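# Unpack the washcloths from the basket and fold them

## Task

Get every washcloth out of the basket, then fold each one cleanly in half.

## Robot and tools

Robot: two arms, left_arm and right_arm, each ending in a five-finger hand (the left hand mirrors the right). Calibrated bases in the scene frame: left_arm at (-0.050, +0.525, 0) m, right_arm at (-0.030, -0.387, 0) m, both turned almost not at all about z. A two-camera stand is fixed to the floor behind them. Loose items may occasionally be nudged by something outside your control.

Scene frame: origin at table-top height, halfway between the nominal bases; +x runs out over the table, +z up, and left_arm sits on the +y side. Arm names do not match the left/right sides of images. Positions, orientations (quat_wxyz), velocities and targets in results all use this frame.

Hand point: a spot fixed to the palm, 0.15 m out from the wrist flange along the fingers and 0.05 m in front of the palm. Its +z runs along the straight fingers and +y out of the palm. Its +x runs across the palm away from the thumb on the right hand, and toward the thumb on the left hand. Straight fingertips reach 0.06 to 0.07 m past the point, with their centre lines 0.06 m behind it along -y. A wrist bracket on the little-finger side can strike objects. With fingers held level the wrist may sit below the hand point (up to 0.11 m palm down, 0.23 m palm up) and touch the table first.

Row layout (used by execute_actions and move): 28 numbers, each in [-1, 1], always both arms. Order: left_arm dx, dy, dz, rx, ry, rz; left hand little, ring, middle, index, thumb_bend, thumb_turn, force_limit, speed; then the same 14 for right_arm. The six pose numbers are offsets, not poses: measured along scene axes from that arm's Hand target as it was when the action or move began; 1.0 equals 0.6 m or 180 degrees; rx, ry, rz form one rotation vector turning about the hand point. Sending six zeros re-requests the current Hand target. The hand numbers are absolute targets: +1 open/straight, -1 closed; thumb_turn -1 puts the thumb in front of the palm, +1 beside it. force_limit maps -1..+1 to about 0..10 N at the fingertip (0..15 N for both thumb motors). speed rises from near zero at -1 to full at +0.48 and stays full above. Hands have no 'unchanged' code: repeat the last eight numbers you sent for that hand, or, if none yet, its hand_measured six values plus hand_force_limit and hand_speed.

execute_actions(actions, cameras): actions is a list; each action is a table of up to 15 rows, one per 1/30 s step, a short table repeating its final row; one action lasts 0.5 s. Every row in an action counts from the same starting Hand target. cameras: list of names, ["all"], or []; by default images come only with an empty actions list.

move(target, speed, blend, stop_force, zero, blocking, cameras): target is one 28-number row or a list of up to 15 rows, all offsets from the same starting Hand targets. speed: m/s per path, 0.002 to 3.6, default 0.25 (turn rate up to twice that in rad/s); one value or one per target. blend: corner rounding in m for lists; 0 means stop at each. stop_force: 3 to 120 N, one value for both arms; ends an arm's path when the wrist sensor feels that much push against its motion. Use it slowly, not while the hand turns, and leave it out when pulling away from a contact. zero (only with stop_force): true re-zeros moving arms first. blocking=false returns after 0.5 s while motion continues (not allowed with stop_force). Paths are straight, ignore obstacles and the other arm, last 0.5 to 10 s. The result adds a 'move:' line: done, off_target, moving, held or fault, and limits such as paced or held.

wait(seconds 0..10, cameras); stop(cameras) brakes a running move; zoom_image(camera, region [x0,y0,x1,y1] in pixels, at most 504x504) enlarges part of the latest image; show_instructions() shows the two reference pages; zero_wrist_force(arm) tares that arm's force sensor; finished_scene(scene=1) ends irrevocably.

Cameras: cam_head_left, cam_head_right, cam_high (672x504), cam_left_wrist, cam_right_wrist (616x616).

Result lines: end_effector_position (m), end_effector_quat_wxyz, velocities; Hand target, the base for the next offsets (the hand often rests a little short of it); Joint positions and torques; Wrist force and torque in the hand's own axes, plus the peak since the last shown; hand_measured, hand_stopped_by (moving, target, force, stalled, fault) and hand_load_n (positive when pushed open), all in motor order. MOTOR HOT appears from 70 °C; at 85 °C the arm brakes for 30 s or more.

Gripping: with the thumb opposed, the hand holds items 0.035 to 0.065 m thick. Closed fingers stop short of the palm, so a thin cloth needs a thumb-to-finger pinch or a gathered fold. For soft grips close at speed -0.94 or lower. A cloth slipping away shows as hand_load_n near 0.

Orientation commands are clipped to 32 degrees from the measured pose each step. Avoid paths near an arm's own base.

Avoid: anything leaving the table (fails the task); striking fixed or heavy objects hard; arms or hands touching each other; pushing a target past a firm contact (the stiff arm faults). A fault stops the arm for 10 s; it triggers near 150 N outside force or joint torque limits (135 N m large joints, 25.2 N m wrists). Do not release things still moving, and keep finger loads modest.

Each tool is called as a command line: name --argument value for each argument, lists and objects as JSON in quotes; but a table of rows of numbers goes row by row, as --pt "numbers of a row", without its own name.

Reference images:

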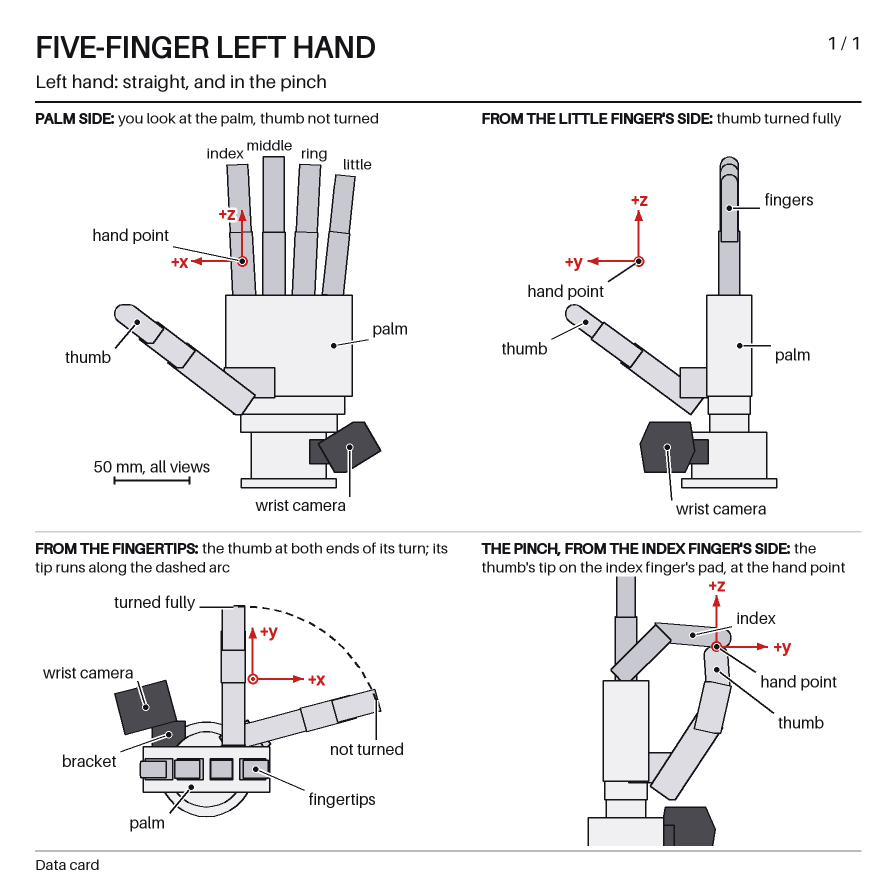

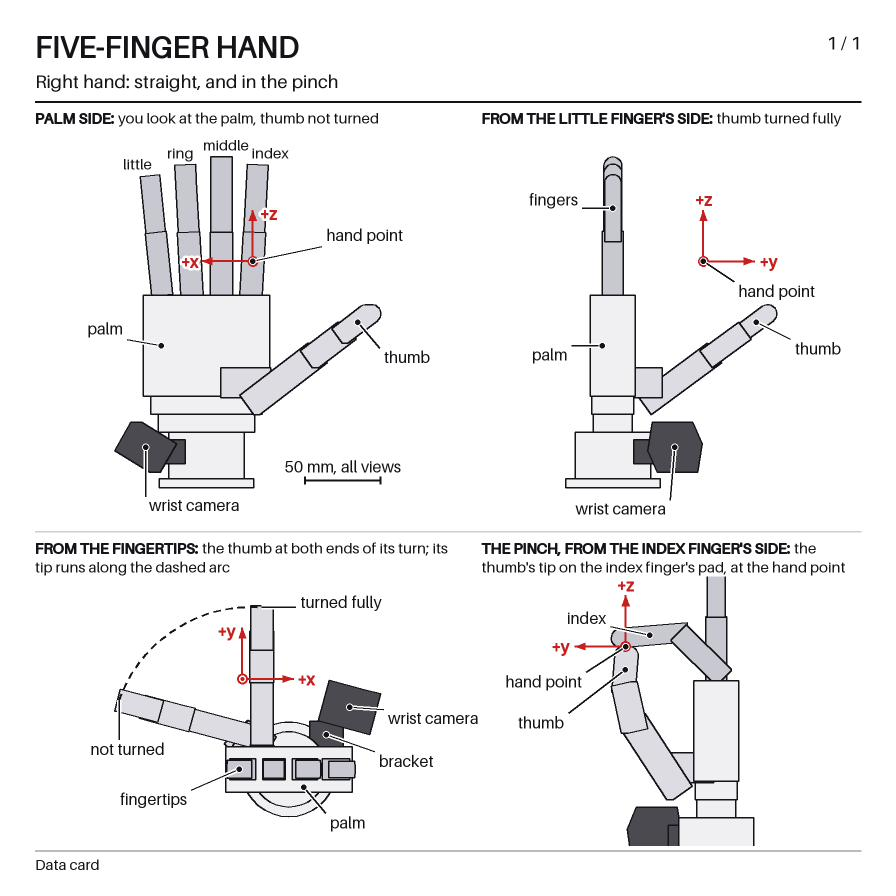

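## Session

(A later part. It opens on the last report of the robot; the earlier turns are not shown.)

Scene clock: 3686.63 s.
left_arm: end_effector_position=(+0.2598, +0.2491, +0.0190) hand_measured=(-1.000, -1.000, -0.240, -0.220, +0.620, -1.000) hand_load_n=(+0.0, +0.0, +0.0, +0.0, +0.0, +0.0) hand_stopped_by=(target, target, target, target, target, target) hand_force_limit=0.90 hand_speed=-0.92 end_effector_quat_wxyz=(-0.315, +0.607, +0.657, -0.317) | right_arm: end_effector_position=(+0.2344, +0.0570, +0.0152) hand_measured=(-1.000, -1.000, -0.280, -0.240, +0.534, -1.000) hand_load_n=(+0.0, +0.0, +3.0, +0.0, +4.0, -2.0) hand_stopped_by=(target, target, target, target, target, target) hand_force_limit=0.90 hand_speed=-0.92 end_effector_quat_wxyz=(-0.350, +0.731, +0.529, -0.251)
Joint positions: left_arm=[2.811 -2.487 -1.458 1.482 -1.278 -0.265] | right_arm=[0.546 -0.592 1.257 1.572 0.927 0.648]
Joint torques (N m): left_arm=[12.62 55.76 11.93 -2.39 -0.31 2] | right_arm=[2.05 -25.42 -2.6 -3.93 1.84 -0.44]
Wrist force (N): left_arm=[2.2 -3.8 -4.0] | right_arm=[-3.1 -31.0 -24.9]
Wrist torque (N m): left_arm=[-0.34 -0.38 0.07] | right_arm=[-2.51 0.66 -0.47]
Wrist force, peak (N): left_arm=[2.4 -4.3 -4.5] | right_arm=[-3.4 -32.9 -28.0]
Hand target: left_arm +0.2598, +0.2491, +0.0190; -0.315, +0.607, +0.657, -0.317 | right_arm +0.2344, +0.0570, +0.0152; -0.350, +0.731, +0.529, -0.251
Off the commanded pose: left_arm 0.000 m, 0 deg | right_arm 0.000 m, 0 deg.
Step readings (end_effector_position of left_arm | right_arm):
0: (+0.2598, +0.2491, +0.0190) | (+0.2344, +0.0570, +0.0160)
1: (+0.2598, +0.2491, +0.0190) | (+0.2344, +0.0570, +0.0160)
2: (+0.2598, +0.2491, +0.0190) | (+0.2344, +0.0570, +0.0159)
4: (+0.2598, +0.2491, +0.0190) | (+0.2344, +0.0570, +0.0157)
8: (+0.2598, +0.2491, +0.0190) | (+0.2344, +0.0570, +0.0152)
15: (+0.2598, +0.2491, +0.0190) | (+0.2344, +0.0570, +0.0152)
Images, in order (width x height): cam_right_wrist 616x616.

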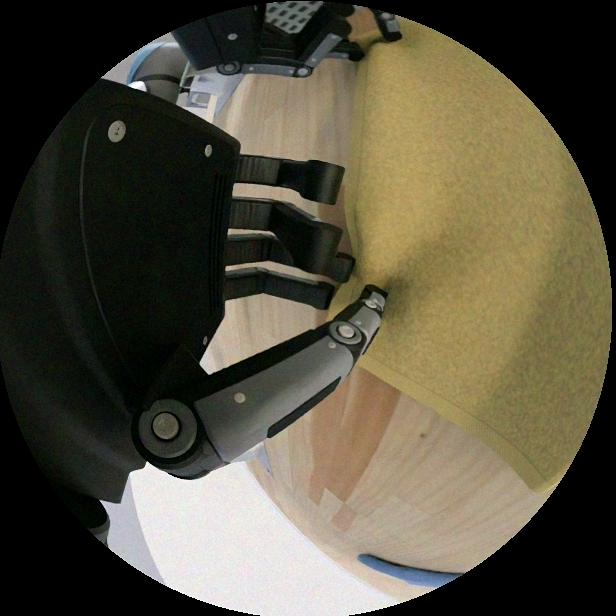

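execute_actions --actions '[[[0,0,0,0,0,0,-1,-1,-0.24,-0.22,0.62,-1,0.9,-0.92,0,0,-0.0003,0,0,0,-1,-1,-0.31,-0.27,0.51,-1,0.9,-0.92],[0,0,0,0,0,0,-1,-1,-0.24,-0.22,0.62,-1,0.9,-0.92,0,0,-0.0005,0,0,0,-1,-1,-0.31,-0.27,0.51,-1,0.9,-0.92]]]' --cameras '["cam_right_wrist"]'

zoom_image --camera "cam_right_wrist" --region '[270, 160, 490, 380]'

Scene clock: 3691.07 s.
left_arm: end_effector_position=(+0.2598, +0.2491, +0.0190) hand_measured=(-1.000, -1.000, -0.240, -0.220, +0.620, -1.000) hand_load_n=(+0.0, +0.0, +0.0, +0.0, +0.0, +0.0) hand_stopped_by=(target, target, target, target, target, target) hand_force_limit=0.90 hand_speed=-0.92 end_effector_quat_wxyz=(-0.315, +0.607, +0.657, -0.317) | right_arm: end_effector_position=(+0.2344, +0.0570, +0.0149) hand_measured=(-1.000, -1.000, -0.310, -0.270, +0.510, -1.000) hand_load_n=(+0.0, +0.0, +1.0, +0.0, +0.5, -2.5) hand_stopped_by=(target, target, target, target, target, target) hand_force_limit=0.90 hand_speed=-0.92 end_effector_quat_wxyz=(-0.350, +0.731, +0.529, -0.251)
Joint positions: left_arm=[2.811 -2.487 -1.458 1.482 -1.278 -0.265] | right_arm=[0.546 -0.592 1.257 1.571 0.927 0.648]
Joint torques (N m): left_arm=[12.56 55.66 12.22 -2.48 -0.2 1.96] | right_arm=[2.13 -22.6 -16.98 -3.72 1.83 0.16]
Wrist force (N): left_arm=[2.4 -3.7 -4.0] | right_arm=[-3.3 -26.4 -20.5]
Wrist torque (N m): left_arm=[-0.34 -0.38 0.07] | right_arm=[-2.27 0.61 -0.40]
Wrist force, peak (N): left_arm=[2.3 -4.3 -4.2] | right_arm=[-3.0 -31.5 -25.2]
Hand target: left_arm +0.2598, +0.2491, +0.0190; -0.315, +0.607, +0.657, -0.317 | right_arm +0.2344, +0.0570, +0.0149; -0.350, +0.731, +0.529, -0.251
Off the commanded pose: left_arm 0.000 m, 0 deg | right_arm 0.000 m, 0 deg.
Step readings (end_effector_position of left_arm | right_arm):
0: (+0.2598, +0.2491, +0.0190) | (+0.2344, +0.0570, +0.0152)
1: (+0.2598, +0.2491, +0.0190) | (+0.2344, +0.0570, +0.0152)
2: (+0.2598, +0.2491, +0.0190) | (+0.2344, +0.0570, +0.0152)
4: (+0.2598, +0.2491, +0.0190) | (+0.2344, +0.0570, +0.0152)
8: (+0.2598, +0.2491, +0.0190) | (+0.2344, +0.0570, +0.0150)
15: (+0.2598, +0.2491, +0.0190) | (+0.2344, +0.0570, +0.0149)
Images, in order (width x height): cam_right_wrist 616x616.

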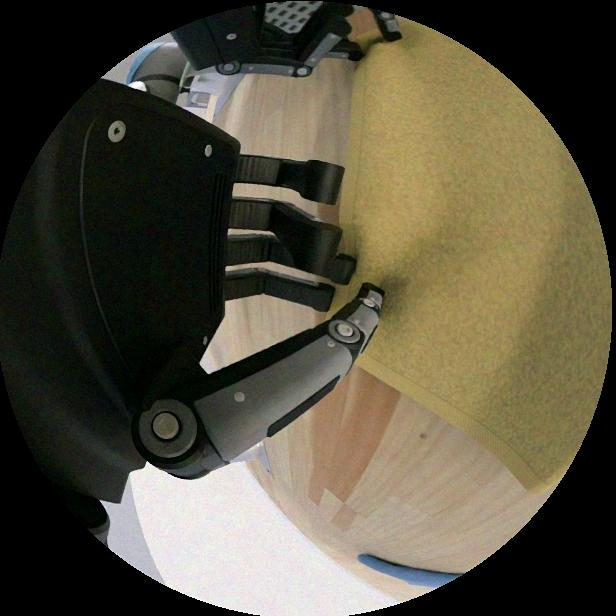

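Scaled by 2.291 from the camera's 616x616 image, which has a finer 880x880 frame.

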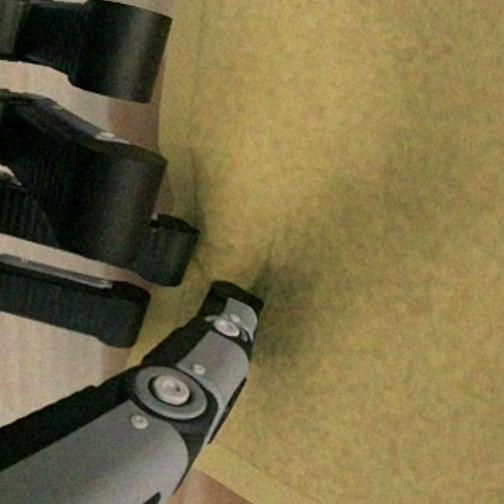

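execute_actions --actions '[[[0,0,0,0,0,0,-1,-1,-0.24,-0.22,0.62,-1,0.9,-0.92,0,0,0,0,0,0,-1,-1,-0.35,-0.32,0.49,-1,0.9,-0.92]]]' --cameras '["cam_right_wrist"]'

zoom_image --camera "cam_right_wrist" --region '[270, 160, 490, 380]'

Scene clock: 3697.70 s.
left_arm: end_effector_position=(+0.2598, +0.2491, +0.0190) hand_measured=(-1.000, -1.000, -0.240, -0.220, +0.620, -1.000) hand_load_n=(+0.0, +0.0, +0.0, +0.0, +0.5, +0.0) hand_stopped_by=(target, target, target, target, target, target) hand_force_limit=0.90 hand_speed=-0.92 end_effector_quat_wxyz=(-0.315, +0.607, +0.657, -0.317) | right_arm: end_effector_position=(+0.2344, +0.0570, +0.0149) hand_measured=(-1.000, -1.000, -0.350, -0.320, +0.490, -1.000) hand_load_n=(+0.0, +0.0, +0.0, +0.0, -1.0, -2.0) hand_stopped_by=(target, target, target, target, target, target) hand_force_limit=0.90 hand_speed=-0.92 end_effector_quat_wxyz=(-0.350, +0.731, +0.529, -0.251)
Joint positions: left_arm=[2.811 -2.487 -1.458 1.482 -1.278 -0.265] | right_arm=[0.546 -0.592 1.257 1.571 0.927 0.648]
Joint torques (N m): left_arm=[12.47 55.41 10.61 -2.44 -0.1 1.86] | right_arm=[2.28 -36.29 -16.44 -0.66 1.74 0.53]
Wrist force (N): left_arm=[2.3 -4.0 -4.1] | right_arm=[-3.0 -20.1 -13.5]
Wrist torque (N m): left_arm=[-0.36 -0.36 0.07] | right_arm=[-1.89 0.51 -0.30]
Wrist force, peak (N): left_arm=[2.4 -4.2 -4.4] | right_arm=[-3.2 -26.7 -21.1]
Hand target: left_arm +0.2598, +0.2491, +0.0190; -0.315, +0.607, +0.657, -0.317 | right_arm +0.2344, +0.0570, +0.0149; -0.350, +0.731, +0.529, -0.251
Off the commanded pose: left_arm 0.000 m, 0 deg | right_arm 0.000 m, 0 deg.
Step readings (end_effector_position of left_arm | right_arm):
0: (+0.2598, +0.2491, +0.0190) | (+0.2344, +0.0570, +0.0149)
1: (+0.2598, +0.2491, +0.0190) | (+0.2344, +0.0570, +0.0149)
2: (+0.2598, +0.2491, +0.0190) | (+0.2344, +0.0570, +0.0149)
4: (+0.2598, +0.2491, +0.0190) | (+0.2344, +0.0570, +0.0149)
8: (+0.2598, +0.2491, +0.0190) | (+0.2344, +0.0570, +0.0149)
15: (+0.2598, +0.2491, +0.0190) | (+0.2344, +0.0570, +0.0149)
Images, in order (width x height): cam_right_wrist 616x616.

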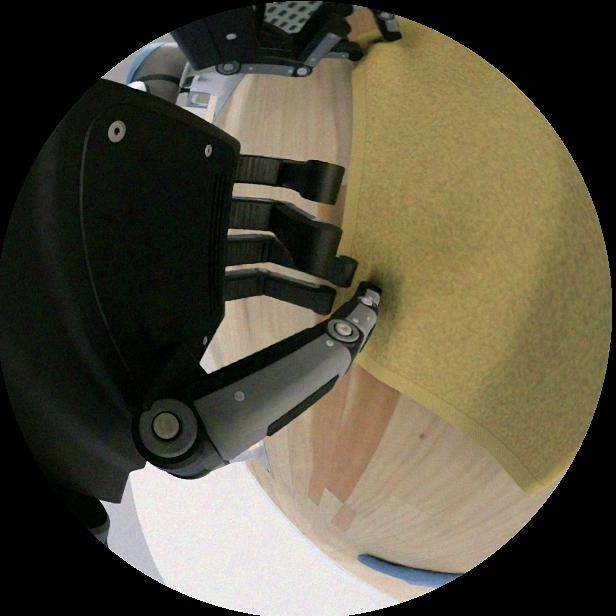

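Scaled by 2.291 from the camera's 616x616 image, which has a finer 880x880 frame.

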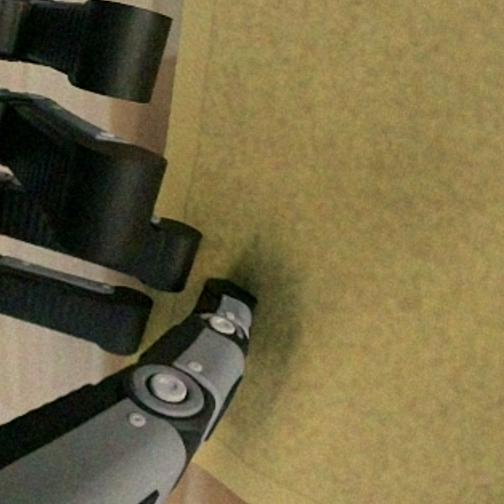

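move --target '[0,0,0,0,0,0,-1,-1,-0.24,-0.22,0.62,-1,0.9,-0.92,0,0,0.020,0.00543,0.01576,0,-1,-1,-0.06,0.0,0.64,-1,0.9,-0.92]' --speed 0.03 --cameras '["cam_right_wrist"]'

zoom_image --camera "cam_right_wrist" --region '[270, 160, 490, 380]'

Scene clock: 3728.87 s.
left_arm: end_effector_position=(+0.2598, +0.2491, +0.0190) hand_measured=(-1.000, -1.000, -0.240, -0.220, +0.620, -1.000) hand_load_n=(+0.0, +0.0, +0.0, +0.0, +0.0, -0.5) hand_stopped_by=(target, target, target, target, target, target) hand_force_limit=0.90 hand_speed=-0.92 end_effector_quat_wxyz=(-0.315, +0.607, +0.657, -0.317) | right_arm: end_effector_position=(+0.2344, +0.0570, +0.0269) hand_measured=(-1.000, -1.000, -0.060, +0.000, +0.640, -1.000) hand_load_n=(+0.0, +0.0, +0.0, +0.0, +0.0, +0.5) hand_stopped_by=(target, target, target, target, target, target) hand_force_limit=0.90 hand_speed=-0.92 end_effector_quat_wxyz=(-0.369, +0.722, +0.523, -0.264)
Joint positions: left_arm=[2.811 -2.487 -1.458 1.482 -1.278 -0.265] | right_arm=[0.532 -0.589 1.253 1.633 0.904 0.602]
Joint torques (N m): left_arm=[13.35 55.41 10.26 -2.44 0.06 2.12] | right_arm=[10.95 -48.65 -18.53 -0.16 1.2 2.11]
Wrist force (N): left_arm=[2.4 -4.0 -4.0] | right_arm=[-2.8 -1.7 3.6]
Wrist torque (N m): left_arm=[-0.36 -0.39 0.08] | right_arm=[-0.43 0.28 -0.02]
Wrist force, peak (N): left_arm=[2.6 -4.2 -4.3] | right_arm=[-2.8 -20.5 -13.8]
Hand target: left_arm +0.2598, +0.2491, +0.0190; -0.315, +0.607, +0.657, -0.317 | right_arm +0.2344, +0.0570, +0.0269; -0.369, +0.722, +0.523, -0.264
Off the commanded pose: left_arm 0.000 m, 0 deg | right_arm 0.000 m, 0 deg.
move: done
Images, in order (width x height): cam_right_wrist 616x616.

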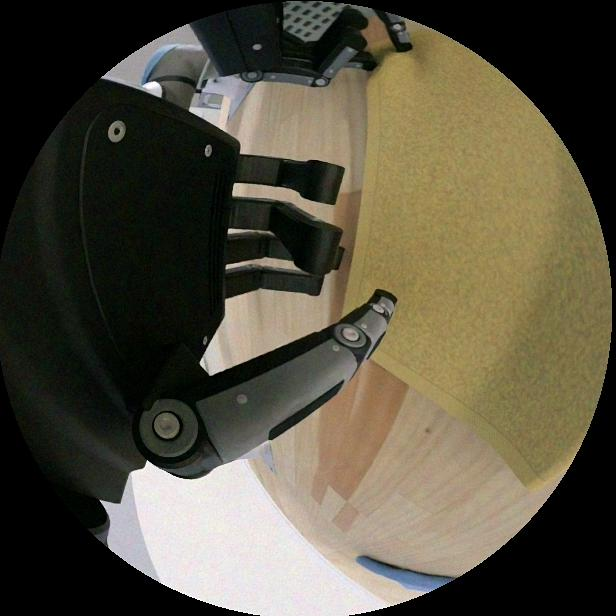

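Scaled by 2.291 from the camera's 616x616 image, which has a finer 880x880 frame.

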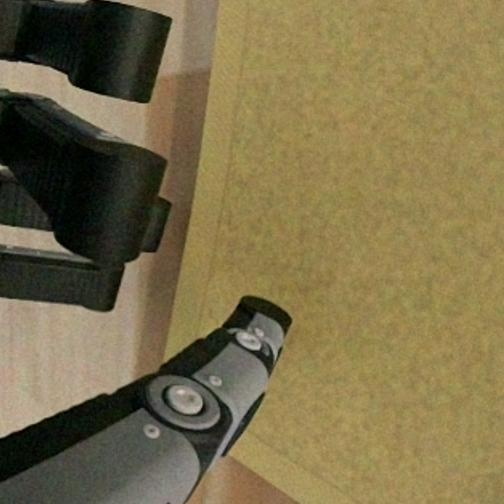

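move --target '[0,0,0,0,0,0,-1,-1,-0.24,-0.22,0.62,-1,0.9,-0.92,0.0025,-0.0009,-0.006,0,0,0,-1,-1,-0.06,0.0,0.64,-1,0.9,-0.92]' --speed 0.02 --cameras '[]'

move --target '[0,0,0,0,0,0,-1,-1,-0.24,-0.22,0.62,-1,0.9,-0.92,0,0,-0.01,0,0,0,-1,-1,-0.06,0.0,0.64,-1,0.9,-0.92]' --speed 0.006 --stop_force 5 --cameras '["cam_right_wrist"]'

zoom_image --camera "cam_right_wrist" --region '[270, 160, 490, 380]'

Scene clock: 3738.10 s.
left_arm: end_effector_position=(+0.2598, +0.2491, +0.0190) hand_measured=(-1.000, -1.000, -0.240, -0.220, +0.620, -1.000) hand_load_n=(+0.0, +0.0, +0.0, +0.0, +0.0, +0.0) hand_stopped_by=(target, target, target, target, target, target) hand_force_limit=0.90 hand_speed=-0.92 end_effector_quat_wxyz=(-0.315, +0.607, +0.657, -0.317) | right_arm: end_effector_position=(+0.2360, +0.0565, +0.0233) hand_measured=(-1.000, -1.000, -0.060, +0.000, +0.640, -1.000) hand_load_n=(+0.5, +0.0, +0.0, +0.0, +0.0, +0.0) hand_stopped_by=(target, target, target, target, target, target) hand_force_limit=0.90 hand_speed=-0.92 end_effector_quat_wxyz=(-0.369, +0.722, +0.523, -0.264)
Joint positions: left_arm=[2.811 -2.487 -1.458 1.482 -1.278 -0.265] | right_arm=[0.53 -0.581 1.25 1.63 0.906 0.6]
Joint torques (N m): left_arm=[13.11 55.4 10.41 -2.26 0.16 1.98] | right_arm=[-9 -52.03 -23.21 0.67 0.92 -2.01]
Wrist force (N): left_arm=[2.4 -4.2 -4.4] | right_arm=[-2.7 -1.9 3.8]
Wrist torque (N m): left_arm=[-0.35 -0.39 0.08] | right_arm=[-0.47 0.26 0.04]
Wrist force, peak (N): left_arm=[2.2 -4.2 -4.5] | right_arm=[-3.1 -1.9 4.1]
Hand target: left_arm +0.2598, +0.2491, +0.0190; -0.315, +0.607, +0.657, -0.317 | right_arm +0.2359, +0.0565, +0.0233; -0.369, +0.722, +0.523, -0.264
Off the commanded pose: left_arm 0.000 m, 0 deg | right_arm 0.000 m, 0 deg.
move: done
No camera images: "cameras" was empty.

Scene clock: 3739.43 s.
left_arm: end_effector_position=(+0.2598, +0.2491, +0.0190) hand_measured=(-1.000, -1.000, -0.240, -0.220, +0.620, -1.000) hand_load_n=(+0.0, +0.0, +0.0, +0.0, +0.5, +0.0) hand_stopped_by=(target, target, target, target, target, target) hand_force_limit=0.90 hand_speed=-0.92 end_effector_quat_wxyz=(-0.315, +0.607, +0.657, -0.317) | right_arm: end_effector_position=(+0.2359, +0.0565, +0.0216) hand_measured=(-1.000, -1.000, -0.060, +0.000, +0.640, -1.000) hand_load_n=(+0.0, +0.0, -0.5, +0.5, -0.5, +0.0) hand_stopped_by=(target, target, target, target, target, target) hand_force_limit=0.90 hand_speed=-0.92 end_effector_quat_wxyz=(-0.369, +0.722, +0.523, -0.264)
Joint positions: left_arm=[2.811 -2.487 -1.458 1.482 -1.278 -0.265] | right_arm=[0.53 -0.579 1.25 1.627 0.906 0.6]
Joint torques (N m): left_arm=[12.86 56.44 10.86 -2.29 0.14 2] | right_arm=[-6.53 -65.02 -19.42 3.43 -0.03 -0.64]
Wrist force (N): left_arm=[2.6 -3.8 -4.1] | right_arm=[-3.1 -8.7 1.7]
Wrist torque (N m): left_arm=[-0.34 -0.42 0.09] | right_arm=[-0.65 0.34 -0.14]
Wrist force, peak (N): left_arm=[2.5 -4.3 -4.2] | right_arm=[-2.6 -12.2 0.4]
Hand target: left_arm +0.2598, +0.2491, +0.0190; -0.315, +0.607, +0.657, -0.317 | right_arm +0.2359, +0.0565, +0.0216; -0.369, +0.722, +0.523, -0.264 (not the last commanded pose)
Off the commanded pose: left_arm 0.000 m, 0 deg | right_arm 0.004 m, 0 deg.
move: contact (right_arm)
Images, in order (width x height): cam_right_wrist 616x616.

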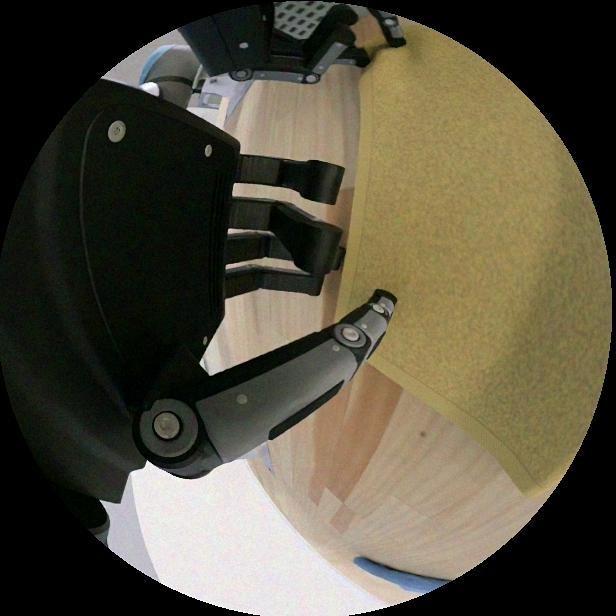

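Scaled by 2.291 from the camera's 616x616 image, which has a finer 880x880 frame.

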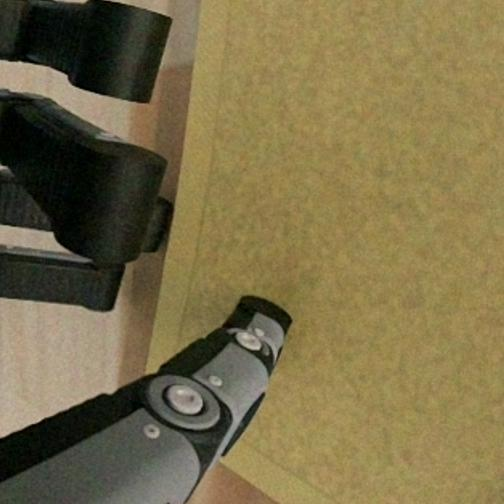

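execute_actions --actions '[[[0,0,0,0,0,0,-1,-1,-0.24,-0.22,0.62,-1,0.9,-0.92,0,0,-0.0003,0,0,0,-1,-1,-0.10,-0.05,0.63,-1,0.9,-0.92],[0,0,0,0,0,0,-1,-1,-0.24,-0.22,0.62,-1,0.9,-0.92,0,0,-0.0006,0,0,0,-1,-1,-0.10,-0.05,0.63,-1,0.9,-0.92],[0,0,0,0,0,0,-1,-1,-0.24,-0.22,0.62,-1,0.9,-0.92,0,0,-0.001,0,0,0,-1,-1,-0.10,-0.05,0.63,-1,0.9,-0.92],[0,0,0,0,0,0,-1,-1,-0.24,-0.22,0.62,-1,0.9,-0.92,0,0,-0.0014,0,0,0,-1,-1,-0.10,-0.05,0.63,-1,0.9,-0.92],[0,0,0,0,0,0,-1,-1,-0.24,-0.22,0.62,-1,0.9,-0.92,0,0,-0.0016,0,0,0,-1,-1,-0.10,-0.05,0.63,-1,0.9,-0.92]]]' --cameras '[]'

execute_actions --actions '[[[0,0,0,0,0,0,-1,-1,-0.24,-0.22,0.62,-1,0.9,-0.92,0,0,-0.0003,0,0,0,-1,-1,-0.13,-0.08,0.62,-1,0.9,-0.92],[0,0,0,0,0,0,-1,-1,-0.24,-0.22,0.62,-1,0.9,-0.92,0,0,-0.0006,0,0,0,-1,-1,-0.13,-0.08,0.62,-1,0.9,-0.92],[0,0,0,0,0,0,-1,-1,-0.24,-0.22,0.62,-1,0.9,-0.92,0,0,-0.001,0,0,0,-1,-1,-0.13,-0.08,0.62,-1,0.9,-0.92],[0,0,0,0,0,0,-1,-1,-0.24,-0.22,0.62,-1,0.9,-0.92,0,0,-0.0014,0,0,0,-1,-1,-0.13,-0.08,0.62,-1,0.9,-0.92]]]' --cameras '["cam_right_wrist"]'

zoom_image --camera "cam_right_wrist" --region '[270, 160, 490, 380]'

Scene clock: 3755.40 s.
left_arm: end_effector_position=(+0.2598, +0.2491, +0.0190) hand_measured=(-1.000, -1.000, -0.240, -0.220, +0.620, -1.000) hand_load_n=(+0.0, +0.0, +0.0, +0.0, +0.5, +0.0) hand_stopped_by=(target, target, target, target, target, target) hand_force_limit=0.90 hand_speed=-0.92 end_effector_quat_wxyz=(-0.315, +0.607, +0.657, -0.317) | right_arm: end_effector_position=(+0.2359, +0.0565, +0.0207) hand_measured=(-1.000, -1.000, -0.100, -0.050, +0.630, -1.000) hand_load_n=(+0.0, +0.0, +2.0, +0.0, +0.0, +0.0) hand_stopped_by=(target, target, target, target, target, target) hand_force_limit=0.90 hand_speed=-0.92 end_effector_quat_wxyz=(-0.369, +0.722, +0.523, -0.264)
Joint positions: left_arm=[2.811 -2.487 -1.458 1.482 -1.278 -0.265] | right_arm=[0.53 -0.578 1.25 1.626 0.906 0.6]
Joint torques (N m): left_arm=[13.31 55.96 12.73 -2.27 0.07 1.98] | right_arm=[-4.68 -39.28 -19.4 0.8 -0.16 -0.46]
Wrist force (N): left_arm=[2.4 -3.9 -4.1] | right_arm=[-3.1 -8.7 3.3]
Wrist torque (N m): left_arm=[-0.35 -0.39 0.08] | right_arm=[-0.63 0.32 -0.15]
Wrist force, peak (N): left_arm=[2.6 -4.3 -4.3] | right_arm=[-3.2 -8.9 3.6]
Hand target: left_arm +0.2598, +0.2491, +0.0190; -0.315, +0.607, +0.657, -0.317 | right_arm +0.2359, +0.0565, +0.0207; -0.369, +0.722, +0.523, -0.264
Off the commanded pose: left_arm 0.000 m, 0 deg | right_arm 0.000 m, 0 deg.
Step readings (end_effector_position of left_arm | right_arm):
0: (+0.2598, +0.2491, +0.0190) | (+0.2359, +0.0565, +0.0216)
1: (+0.2598, +0.2491, +0.0190) | (+0.2359, +0.0565, +0.0216)
2: (+0.2598, +0.2491, +0.0190) | (+0.2359, +0.0565, +0.0216)
4: (+0.2598, +0.2491, +0.0190) | (+0.2359, +0.0565, +0.0215)
8: (+0.2598, +0.2491, +0.0190) | (+0.2359, +0.0565, +0.0207)
15: (+0.2598, +0.2491, +0.0190) | (+0.2359, +0.0565, +0.0207)
No camera images: "cameras" was empty.

Scene clock: 3756.10 s.
left_arm: end_effector_position=(+0.2598, +0.2491, +0.0190) hand_measured=(-1.000, -1.000, -0.240, -0.220, +0.620, -1.000) hand_load_n=(+0.0, +0.0, +0.0, +0.0, +0.5, +0.0) hand_stopped_by=(target, target, target, target, target, target) hand_force_limit=0.90 hand_speed=-0.92 end_effector_quat_wxyz=(-0.315, +0.607, +0.657, -0.317) | right_arm: end_effector_position=(+0.2359, +0.0565, +0.0198) hand_measured=(-1.000, -1.000, -0.130, -0.080, +0.620, -1.000) hand_load_n=(+0.0, +0.0, +2.5, +0.0, -0.5, -0.5) hand_stopped_by=(target, target, target, target, target, target) hand_force_limit=0.90 hand_speed=-0.92 end_effector_quat_wxyz=(-0.369, +0.722, +0.523, -0.264)
Joint positions: left_arm=[2.811 -2.487 -1.458 1.482 -1.278 -0.265] | right_arm=[0.53 -0.576 1.25 1.625 0.906 0.6]
Joint torques (N m): left_arm=[12.94 56.08 11.66 -2.18 0.25 2.04] | right_arm=[-5.55 -56.65 -25.28 -0.09 -0.02 -0.73]
Wrist force (N): left_arm=[2.5 -3.8 -3.8] | right_arm=[-3.2 -13.0 1.5]
Wrist torque (N m): left_arm=[-0.35 -0.41 0.08] | right_arm=[-0.91 0.29 -0.20]
Wrist force, peak (N): left_arm=[2.6 -4.2 -4.2] | right_arm=[-3.0 -13.5 1.4]
Hand target: left_arm +0.2598, +0.2491, +0.0190; -0.315, +0.607, +0.657, -0.317 | right_arm +0.2359, +0.0565, +0.0198; -0.369, +0.722, +0.523, -0.264
Off the commanded pose: left_arm 0.000 m, 0 deg | right_arm 0.000 m, 0 deg.
Step readings (end_effector_position of left_arm | right_arm):
0: (+0.2598, +0.2491, +0.0190) | (+0.2359, +0.0565, +0.0207)
1: (+0.2598, +0.2491, +0.0190) | (+0.2359, +0.0565, +0.0207)
2: (+0.2598, +0.2491, +0.0190) | (+0.2359, +0.0565, +0.0206)
4: (+0.2598, +0.2491, +0.0190) | (+0.2359, +0.0564, +0.0203)
8: (+0.2598, +0.2491, +0.0190) | (+0.2359, +0.0565, +0.0198)
15: (+0.2598, +0.2491, +0.0190) | (+0.2359, +0.0565, +0.0198)
Images, in order (width x height): cam_right_wrist 616x616.

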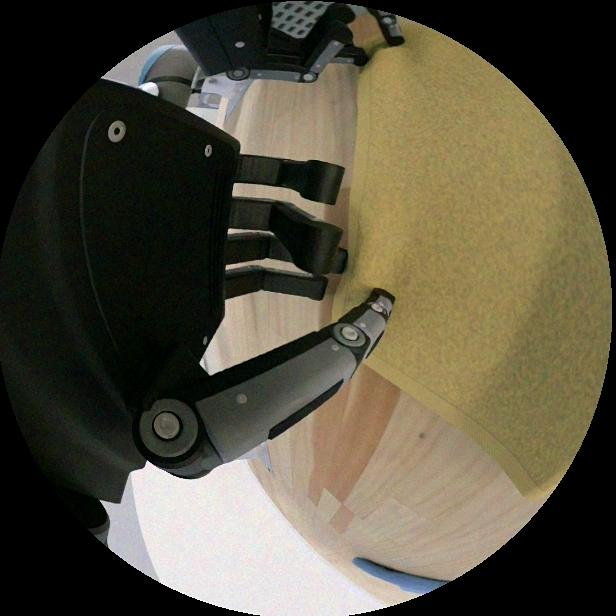

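Scaled by 2.291 from the camera's 616x616 image, which has a finer 880x880 frame.

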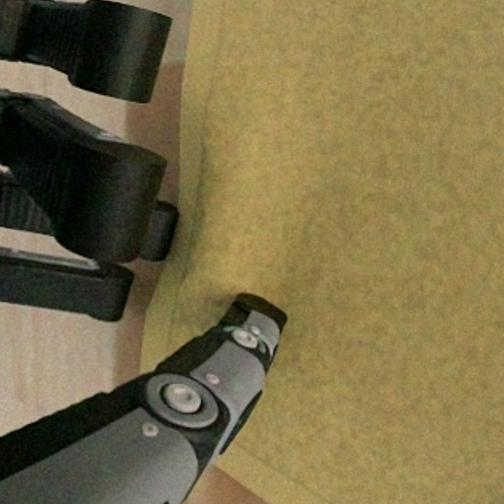

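execute_actions --actions '[[[0,0,0,0,0,0,-1,-1,-0.24,-0.22,0.62,-1,0.9,-0.92,0,0,-0.0003,0,0,0,-1,-1,-0.17,-0.12,0.62,-1,0.9,-0.92],[0,0,0,0,0,0,-1,-1,-0.24,-0.22,0.62,-1,0.9,-0.92,0,0,-0.0006,0,0,0,-1,-1,-0.17,-0.12,0.62,-1,0.9,-0.92],[0,0,0,0,0,0,-1,-1,-0.24,-0.22,0.62,-1,0.9,-0.92,0,0,-0.001,0,0,0,-1,-1,-0.17,-0.12,0.62,-1,0.9,-0.92],[0,0,0,0,0,0,-1,-1,-0.24,-0.22,0.62,-1,0.9,-0.92,0,0,-0.0012,0,0,0,-1,-1,-0.17,-0.12,0.62,-1,0.9,-0.92]]]' --cameras '["cam_right_wrist"]'

zoom_image --camera "cam_right_wrist" --region '[270, 160, 490, 380]'

Scene clock: 3761.37 s.
left_arm: end_effector_position=(+0.2598, +0.2491, +0.0190) hand_measured=(-1.000, -1.000, -0.240, -0.220, +0.620, -1.000) hand_load_n=(+0.0, +0.0, +0.0, -0.5, +0.5, +0.0) hand_stopped_by=(target, target, target, target, target, target) hand_force_limit=0.90 hand_speed=-0.92 end_effector_quat_wxyz=(-0.315, +0.607, +0.657, -0.317) | right_arm: end_effector_position=(+0.2359, +0.0565, +0.0191) hand_measured=(-1.000, -1.000, -0.170, -0.120, +0.620, -1.000) hand_load_n=(+0.0, +0.0, +0.5, +0.0, -2.0, -1.0) hand_stopped_by=(target, target, target, target, target, target) hand_force_limit=0.90 hand_speed=-0.92 end_effector_quat_wxyz=(-0.369, +0.722, +0.523, -0.264)
Joint positions: left_arm=[2.811 -2.487 -1.458 1.482 -1.278 -0.265] | right_arm=[0.53 -0.575 1.25 1.624 0.906 0.6]
Joint torques (N m): left_arm=[13.41 56.05 12.28 -2.19 0.35 2.21] | right_arm=[-4.24 -34.68 -21.28 -1.75 -0.02 -0.74]
Wrist force (N): left_arm=[2.3 -3.9 -4.0] | right_arm=[-3.1 -13.8 -3.9]
Wrist torque (N m): left_arm=[-0.36 -0.37 0.07] | right_arm=[-1.37 0.38 -0.18]
Wrist force, peak (N): left_arm=[2.6 -4.3 -4.3] | right_arm=[-3.1 -14.0 -3.8]
Hand target: left_arm +0.2598, +0.2491, +0.0190; -0.315, +0.607, +0.657, -0.317 | right_arm +0.2359, +0.0565, +0.0191; -0.369, +0.722, +0.523, -0.264
Off the commanded pose: left_arm 0.000 m, 0 deg | right_arm 0.000 m, 0 deg.
Step readings (end_effector_position of left_arm | right_arm):
0: (+0.2598, +0.2491, +0.0190) | (+0.2359, +0.0565, +0.0198)
1: (+0.2598, +0.2491, +0.0190) | (+0.2359, +0.0565, +0.0198)
2: (+0.2598, +0.2491, +0.0190) | (+0.2359, +0.0565, +0.0198)
4: (+0.2598, +0.2491, +0.0190) | (+0.2360, +0.0565, +0.0197)
8: (+0.2598, +0.2491, +0.0190) | (+0.2360, +0.0565, +0.0192)
15: (+0.2598, +0.2491, +0.0190) | (+0.2359, +0.0565, +0.0191)
Images, in order (width x height): cam_right_wrist 616x616.

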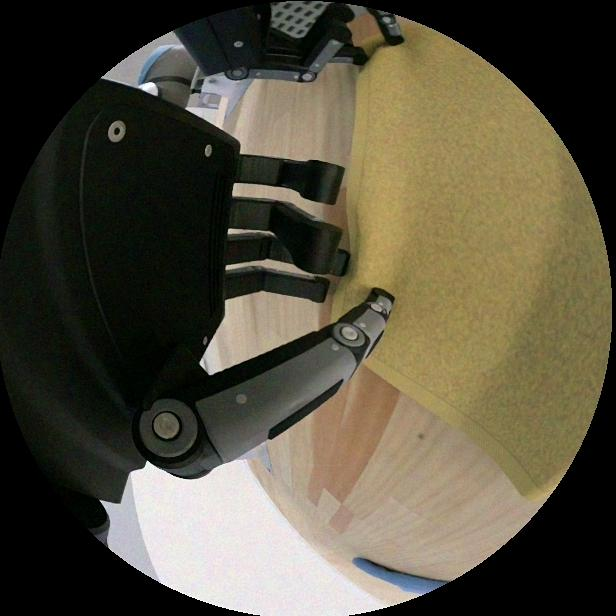

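Scaled by 2.291 from the camera's 616x616 image, which has a finer 880x880 frame.

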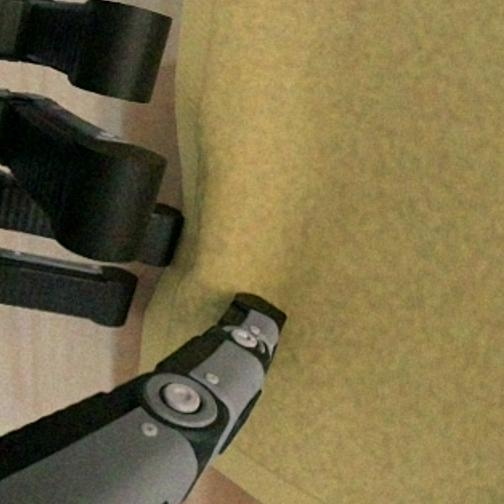

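Good ridge. Continue.

execute_actions --actions '[[[0,0,0,0,0,0,-1,-1,-0.24,-0.22,0.62,-1,0.9,-0.92,0,0,-0.0002,0,0,0,-1,-1,-0.22,-0.18,0.61,-1,0.9,-0.92],[0,0,0,0,0,0,-1,-1,-0.24,-0.22,0.62,-1,0.9,-0.92,0,0,-0.0004,0,0,0,-1,-1,-0.22,-0.18,0.61,-1,0.9,-0.92],[0,0,0,0,0,0,-1,-1,-0.24,-0.22,0.62,-1,0.9,-0.92,0,0,-0.0006,0,0,0,-1,-1,-0.22,-0.18,0.61,-1,0.9,-0.92],[0,0,0,0,0,0,-1,-1,-0.24,-0.22,0.62,-1,0.9,-0.92,0,0,-0.0008,0,0,0,-1,-1,-0.22,-0.18,0.61,-1,0.9,-0.92]]]' --cameras '["cam_right_wrist"]'

zoom_image --camera "cam_right_wrist" --region '[270, 160, 490, 380]'

Scene clock: 3767.03 s.
left_arm: end_effector_position=(+0.2598, +0.2491, +0.0190) hand_measured=(-1.000, -1.000, -0.240, -0.220, +0.620, -1.000) hand_load_n=(+0.0, +0.0, +0.0, +0.0, +0.0, +0.0) hand_stopped_by=(target, target, target, target, target, target) hand_force_limit=0.90 hand_speed=-0.92 end_effector_quat_wxyz=(-0.315, +0.607, +0.657, -0.317) | right_arm: end_effector_position=(+0.2359, +0.0565, +0.0186) hand_measured=(-1.000, -1.000, -0.220, -0.180, +0.610, -1.000) hand_load_n=(+0.0, +0.0, +1.0, +0.0, -1.0, -1.5) hand_stopped_by=(target, target, target, target, target, target) hand_force_limit=0.90 hand_speed=-0.92 end_effector_quat_wxyz=(-0.369, +0.722, +0.523, -0.264)
Joint positions: left_arm=[2.811 -2.487 -1.458 1.482 -1.278 -0.265] | right_arm=[0.53 -0.574 1.25 1.623 0.906 0.6]
Joint torques (N m): left_arm=[12.79 55.94 11.67 -2.28 0.39 2] | right_arm=[-5.67 -36.46 -12.33 -2.62 -0.08 -0.72]
Wrist force (N): left_arm=[2.6 -4.0 -4.2] | right_arm=[-3.0 -19.8 -9.7]
Wrist torque (N m): left_arm=[-0.35 -0.42 0.09] | right_arm=[-1.85 0.42 -0.27]
Wrist force, peak (N): left_arm=[2.5 -4.2 -4.3] | right_arm=[-3.0 -19.8 -9.8]
Hand target: left_arm +0.2598, +0.2491, +0.0190; -0.315, +0.607, +0.657, -0.317 | right_arm +0.2359, +0.0565, +0.0186; -0.369, +0.722, +0.523, -0.264
Off the commanded pose: left_arm 0.000 m, 0 deg | right_arm 0.000 m, 0 deg.
Step readings (end_effector_position of left_arm | right_arm):
0: (+0.2598, +0.2491, +0.0190) | (+0.2359, +0.0565, +0.0191)
1: (+0.2598, +0.2491, +0.0190) | (+0.2359, +0.0565, +0.0191)
2: (+0.2598, +0.2491, +0.0190) | (+0.2359, +0.0565, +0.0191)
4: (+0.2598, +0.2491, +0.0190) | (+0.2359, +0.0565, +0.0189)
8: (+0.2598, +0.2491, +0.0190) | (+0.2359, +0.0565, +0.0186)
15: (+0.2598, +0.2491, +0.0190) | (+0.2359, +0.0565, +0.0186)
Images, in order (width x height): cam_right_wrist 616x616.

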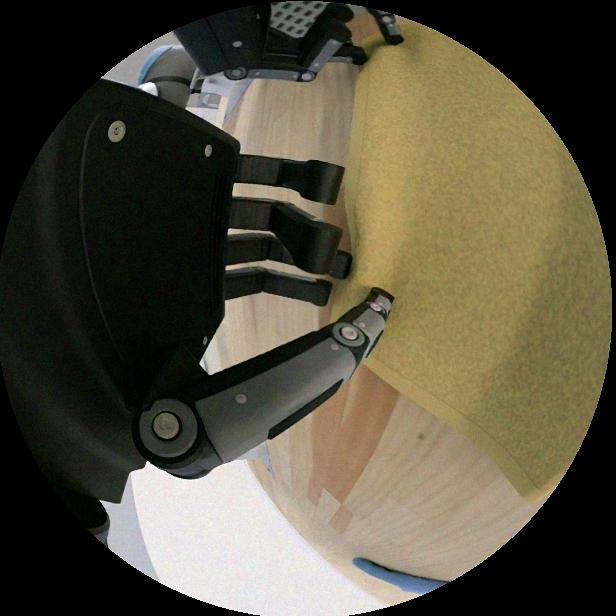

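Scaled by 2.291 from the camera's 616x616 image, which has a finer 880x880 frame.

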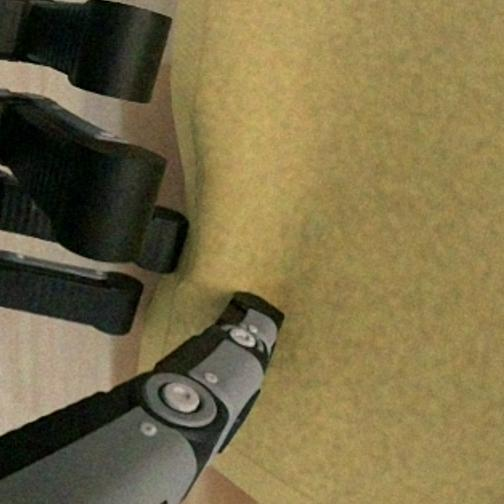

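execute_actions --actions '[[[0,0,0,0,0,0,-1,-1,-0.29,-0.26,0.58,-1,0.9,-0.92,0,0,0,0,0,0,-1,-1,-0.27,-0.23,0.58,-1,0.9,-0.92]]]' --cameras '["cam_left_wrist","cam_right_wrist"]'

zoom_image --camera "cam_right_wrist" --region '[270, 160, 490, 380]'

Scene clock: 3770.97 s.
left_arm: end_effector_position=(+0.2598, +0.2491, +0.0190) hand_measured=(-1.000, -1.000, -0.290, -0.260, +0.580, -1.000) hand_load_n=(+0.0, +0.0, +0.0, +0.0, +0.0, +0.0) hand_stopped_by=(target, target, target, target, target, target) hand_force_limit=0.90 hand_speed=-0.92 end_effector_quat_wxyz=(-0.315, +0.607, +0.657, -0.317) | right_arm: end_effector_position=(+0.2359, +0.0565, +0.0186) hand_measured=(-1.000, -1.000, -0.270, -0.230, +0.580, -1.000) hand_load_n=(+0.0, +0.0, +1.5, +0.0, +0.5, +0.0) hand_stopped_by=(target, target, target, target, target, target) hand_force_limit=0.90 hand_speed=-0.92 end_effector_quat_wxyz=(-0.369, +0.722, +0.523, -0.264)
Joint positions: left_arm=[2.811 -2.487 -1.458 1.482 -1.278 -0.265] | right_arm=[0.53 -0.574 1.25 1.623 0.906 0.6]
Joint torques (N m): left_arm=[12.79 55.48 11.48 -2.25 0.41 1.97] | right_arm=[-6.1 -51.18 -21.11 0.09 -0.01 -0.71]
Wrist force (N): left_arm=[2.2 -1.4 -1.2] | right_arm=[-2.9 -12.8 -5.2]
Wrist torque (N m): left_arm=[-0.20 -0.34 0.04] | right_arm=[-1.29 0.38 -0.16]
Wrist force, peak (N): left_arm=[2.4 -4.3 -4.3] | right_arm=[-3.2 -20.0 -9.7]
Hand target: left_arm +0.2598, +0.2491, +0.0190; -0.315, +0.607, +0.657, -0.317 | right_arm +0.2359, +0.0565, +0.0186; -0.369, +0.722, +0.523, -0.264
Off the commanded pose: left_arm 0.000 m, 0 deg | right_arm 0.000 m, 0 deg.
Step readings (end_effector_position of left_arm | right_arm):
0: (+0.2598, +0.2491, +0.0190) | (+0.2359, +0.0565, +0.0186)
1: (+0.2598, +0.2491, +0.0190) | (+0.2359, +0.0565, +0.0186)
2: (+0.2598, +0.2491, +0.0190) | (+0.2359, +0.0565, +0.0186)
4: (+0.2598, +0.2491, +0.0190) | (+0.2359, +0.0565, +0.0186)
8: (+0.2598, +0.2491, +0.0190) | (+0.2359, +0.0565, +0.0186)
15: (+0.2598, +0.2491, +0.0190) | (+0.2359, +0.0565, +0.0186)
Images, in order (width x height): cam_left_wrist 616x616, cam_right_wrist 616x616.

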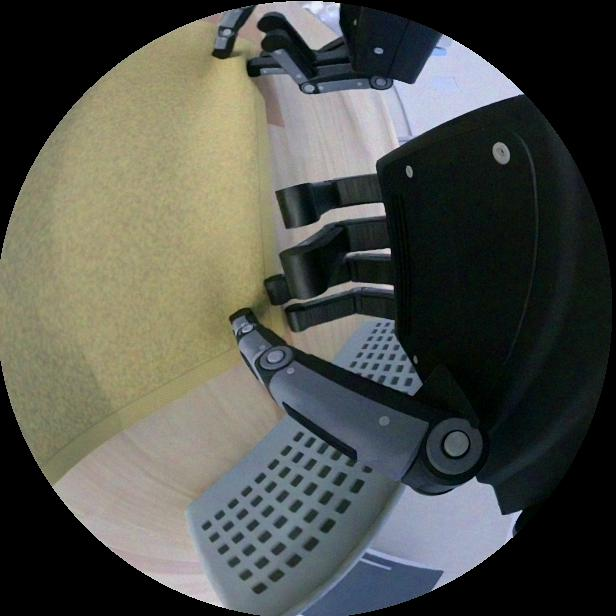

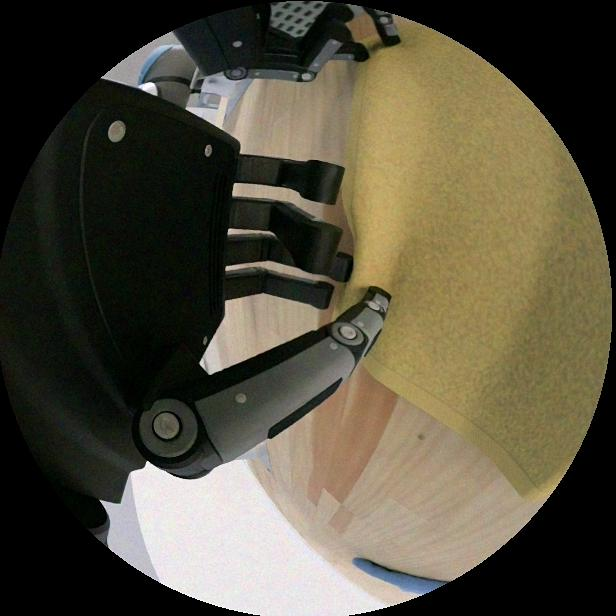

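Scaled by 2.291 from the camera's 616x616 image, which has a finer 880x880 frame.

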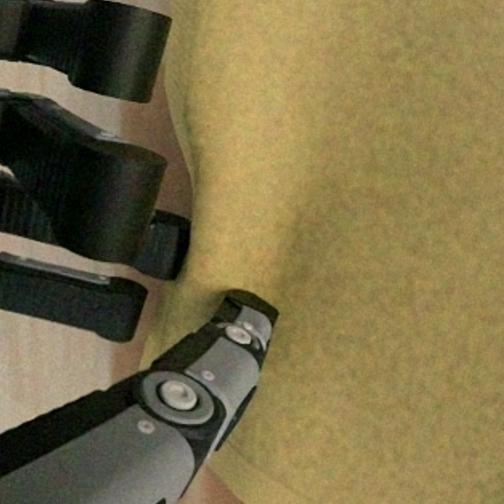

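zoom_image --camera "cam_left_wrist" --region '[140, 190, 360, 410]'

Scaled by 2.291 from the camera's 616x616 image, which has a finer 880x880 frame.

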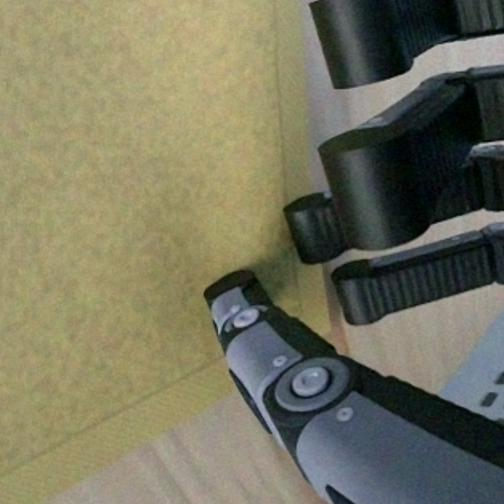

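execute_actions --actions '[[[0,0,0.01,0,0,0,-1,-1,-0.20,-0.18,0.62,-1,0.9,-0.92,0,0,0,0,0,0,-1,-1,-0.32,-0.28,0.55,-1,0.9,-0.92]],[[0,0,0.01,0,0,0,-1,-1,-0.06,0.0,0.64,-1,0.9,-0.92,0,0,0,0,0,0,-1,-1,-0.36,-0.33,0.50,-1,0.9,-0.92]]]' --cameras '["cam_left_wrist","cam_right_wrist"]'

zoom_image --camera "cam_right_wrist" --region '[270, 160, 490, 380]'

Scene clock: 3785.10 s.
left_arm: end_effector_position=(+0.2598, +0.2491, +0.0310) hand_measured=(-1.000, -1.000, -0.060, +0.000, +0.640, -1.000) hand_load_n=(+0.0, +0.0, +0.0, +0.0, +0.0, +0.0) hand_stopped_by=(target, target, target, target, target, target) hand_force_limit=0.90 hand_speed=-0.92 end_effector_quat_wxyz=(-0.315, +0.607, +0.657, -0.317) | right_arm: end_effector_position=(+0.2359, +0.0565, +0.0186) hand_measured=(-1.000, -1.000, -0.360, -0.330, +0.500, -1.000) hand_load_n=(+0.0, +0.0, +0.0, +0.0, +0.5, +0.0) hand_stopped_by=(target, target, target, target, target, target) hand_force_limit=0.90 hand_speed=-0.92 end_effector_quat_wxyz=(-0.369, +0.722, +0.523, -0.264)
Joint positions: left_arm=[2.811 -2.467 -1.46 1.463 -1.278 -0.265] | right_arm=[0.53 -0.574 1.25 1.623 0.906 0.6]
Joint torques (N m): left_arm=[12.06 34 11.93 -4.27 0.6 1.95] | right_arm=[-6.64 -52.03 -20.76 1.71 0.24 -0.56]
Wrist force (N): left_arm=[2.2 -1.3 -0.7] | right_arm=[-2.5 -2.1 3.8]
Wrist torque (N m): left_arm=[-0.21 -0.34 0.05] | right_arm=[-0.50 0.23 0.04]
Wrist force, peak (N): left_arm=[2.3 -1.7 -1.3] | right_arm=[-2.7 -13.2 -5.3]
Hand target: left_arm +0.2598, +0.2491, +0.0310; -0.315, +0.607, +0.657, -0.317 | right_arm +0.2359, +0.0565, +0.0186; -0.369, +0.722, +0.523, -0.264
Off the commanded pose: left_arm 0.000 m, 0 deg | right_arm 0.000 m, 0 deg.
Step readings (end_effector_position of left_arm | right_arm):
0: (+0.2598, +0.2491, +0.0190) | (+0.2359, +0.0565, +0.0186)
1: (+0.2598, +0.2491, +0.0192) | (+0.2359, +0.0565, +0.0186)
2: (+0.2598, +0.2491, +0.0206) | (+0.2359, +0.0565, +0.0186)
4: (+0.2598, +0.2491, +0.0246) | (+0.2359, +0.0565, +0.0186)
8: (+0.2598, +0.2491, +0.0255) | (+0.2359, +0.0565, +0.0186)
15: (+0.2598, +0.2491, +0.0250) | (+0.2359, +0.0565, +0.0186)
16: (+0.2598, +0.2491, +0.0251) | (+0.2359, +0.0565, +0.0186)
17: (+0.2598, +0.2491, +0.0263) | (+0.2359, +0.0565, +0.0186)
19: (+0.2598, +0.2491, +0.0307) | (+0.2359, +0.0565, +0.0186)
23: (+0.2598, +0.2491, +0.0315) | (+0.2359, +0.0565, +0.0186)
30: (+0.2598, +0.2491, +0.0310) | (+0.2359, +0.0565, +0.0186)
Images, in order (width x height): cam_left_wrist 616x616, cam_right_wrist 616x616.

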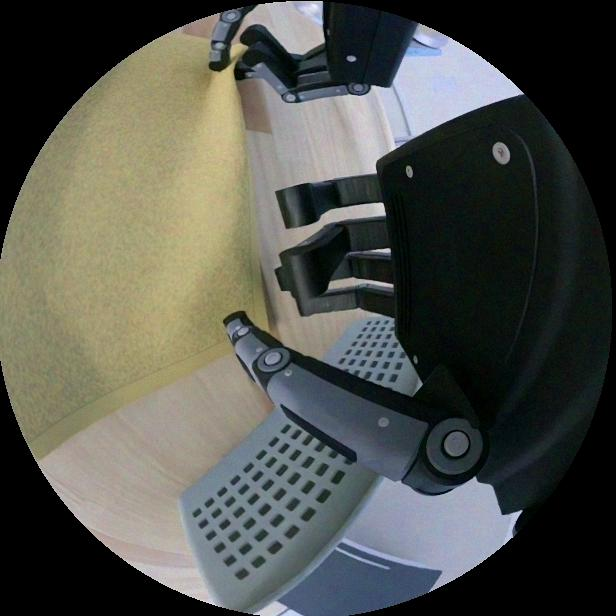

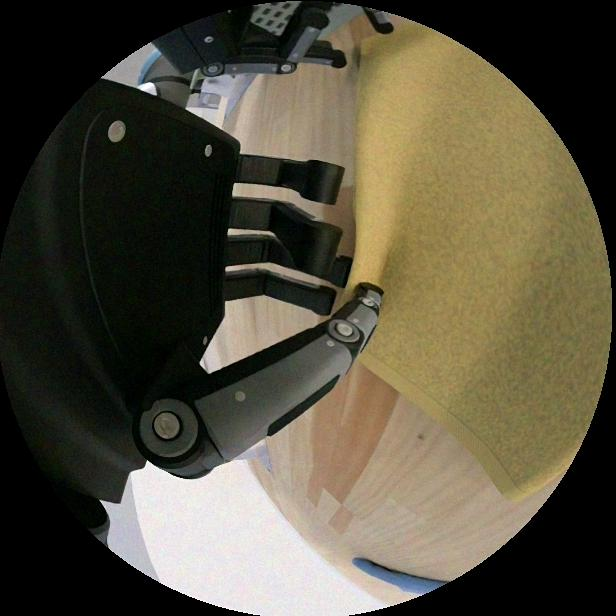

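Scaled by 2.291 from the camera's 616x616 image, which has a finer 880x880 frame.

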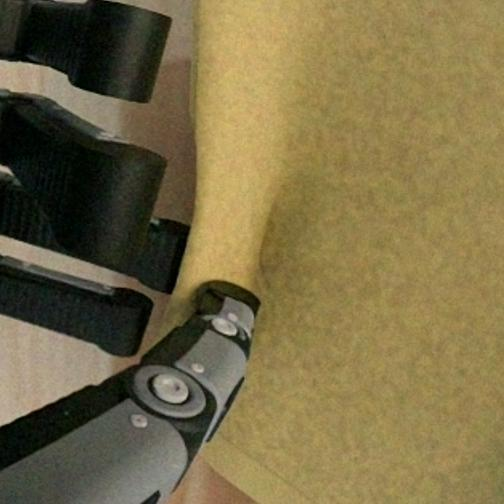

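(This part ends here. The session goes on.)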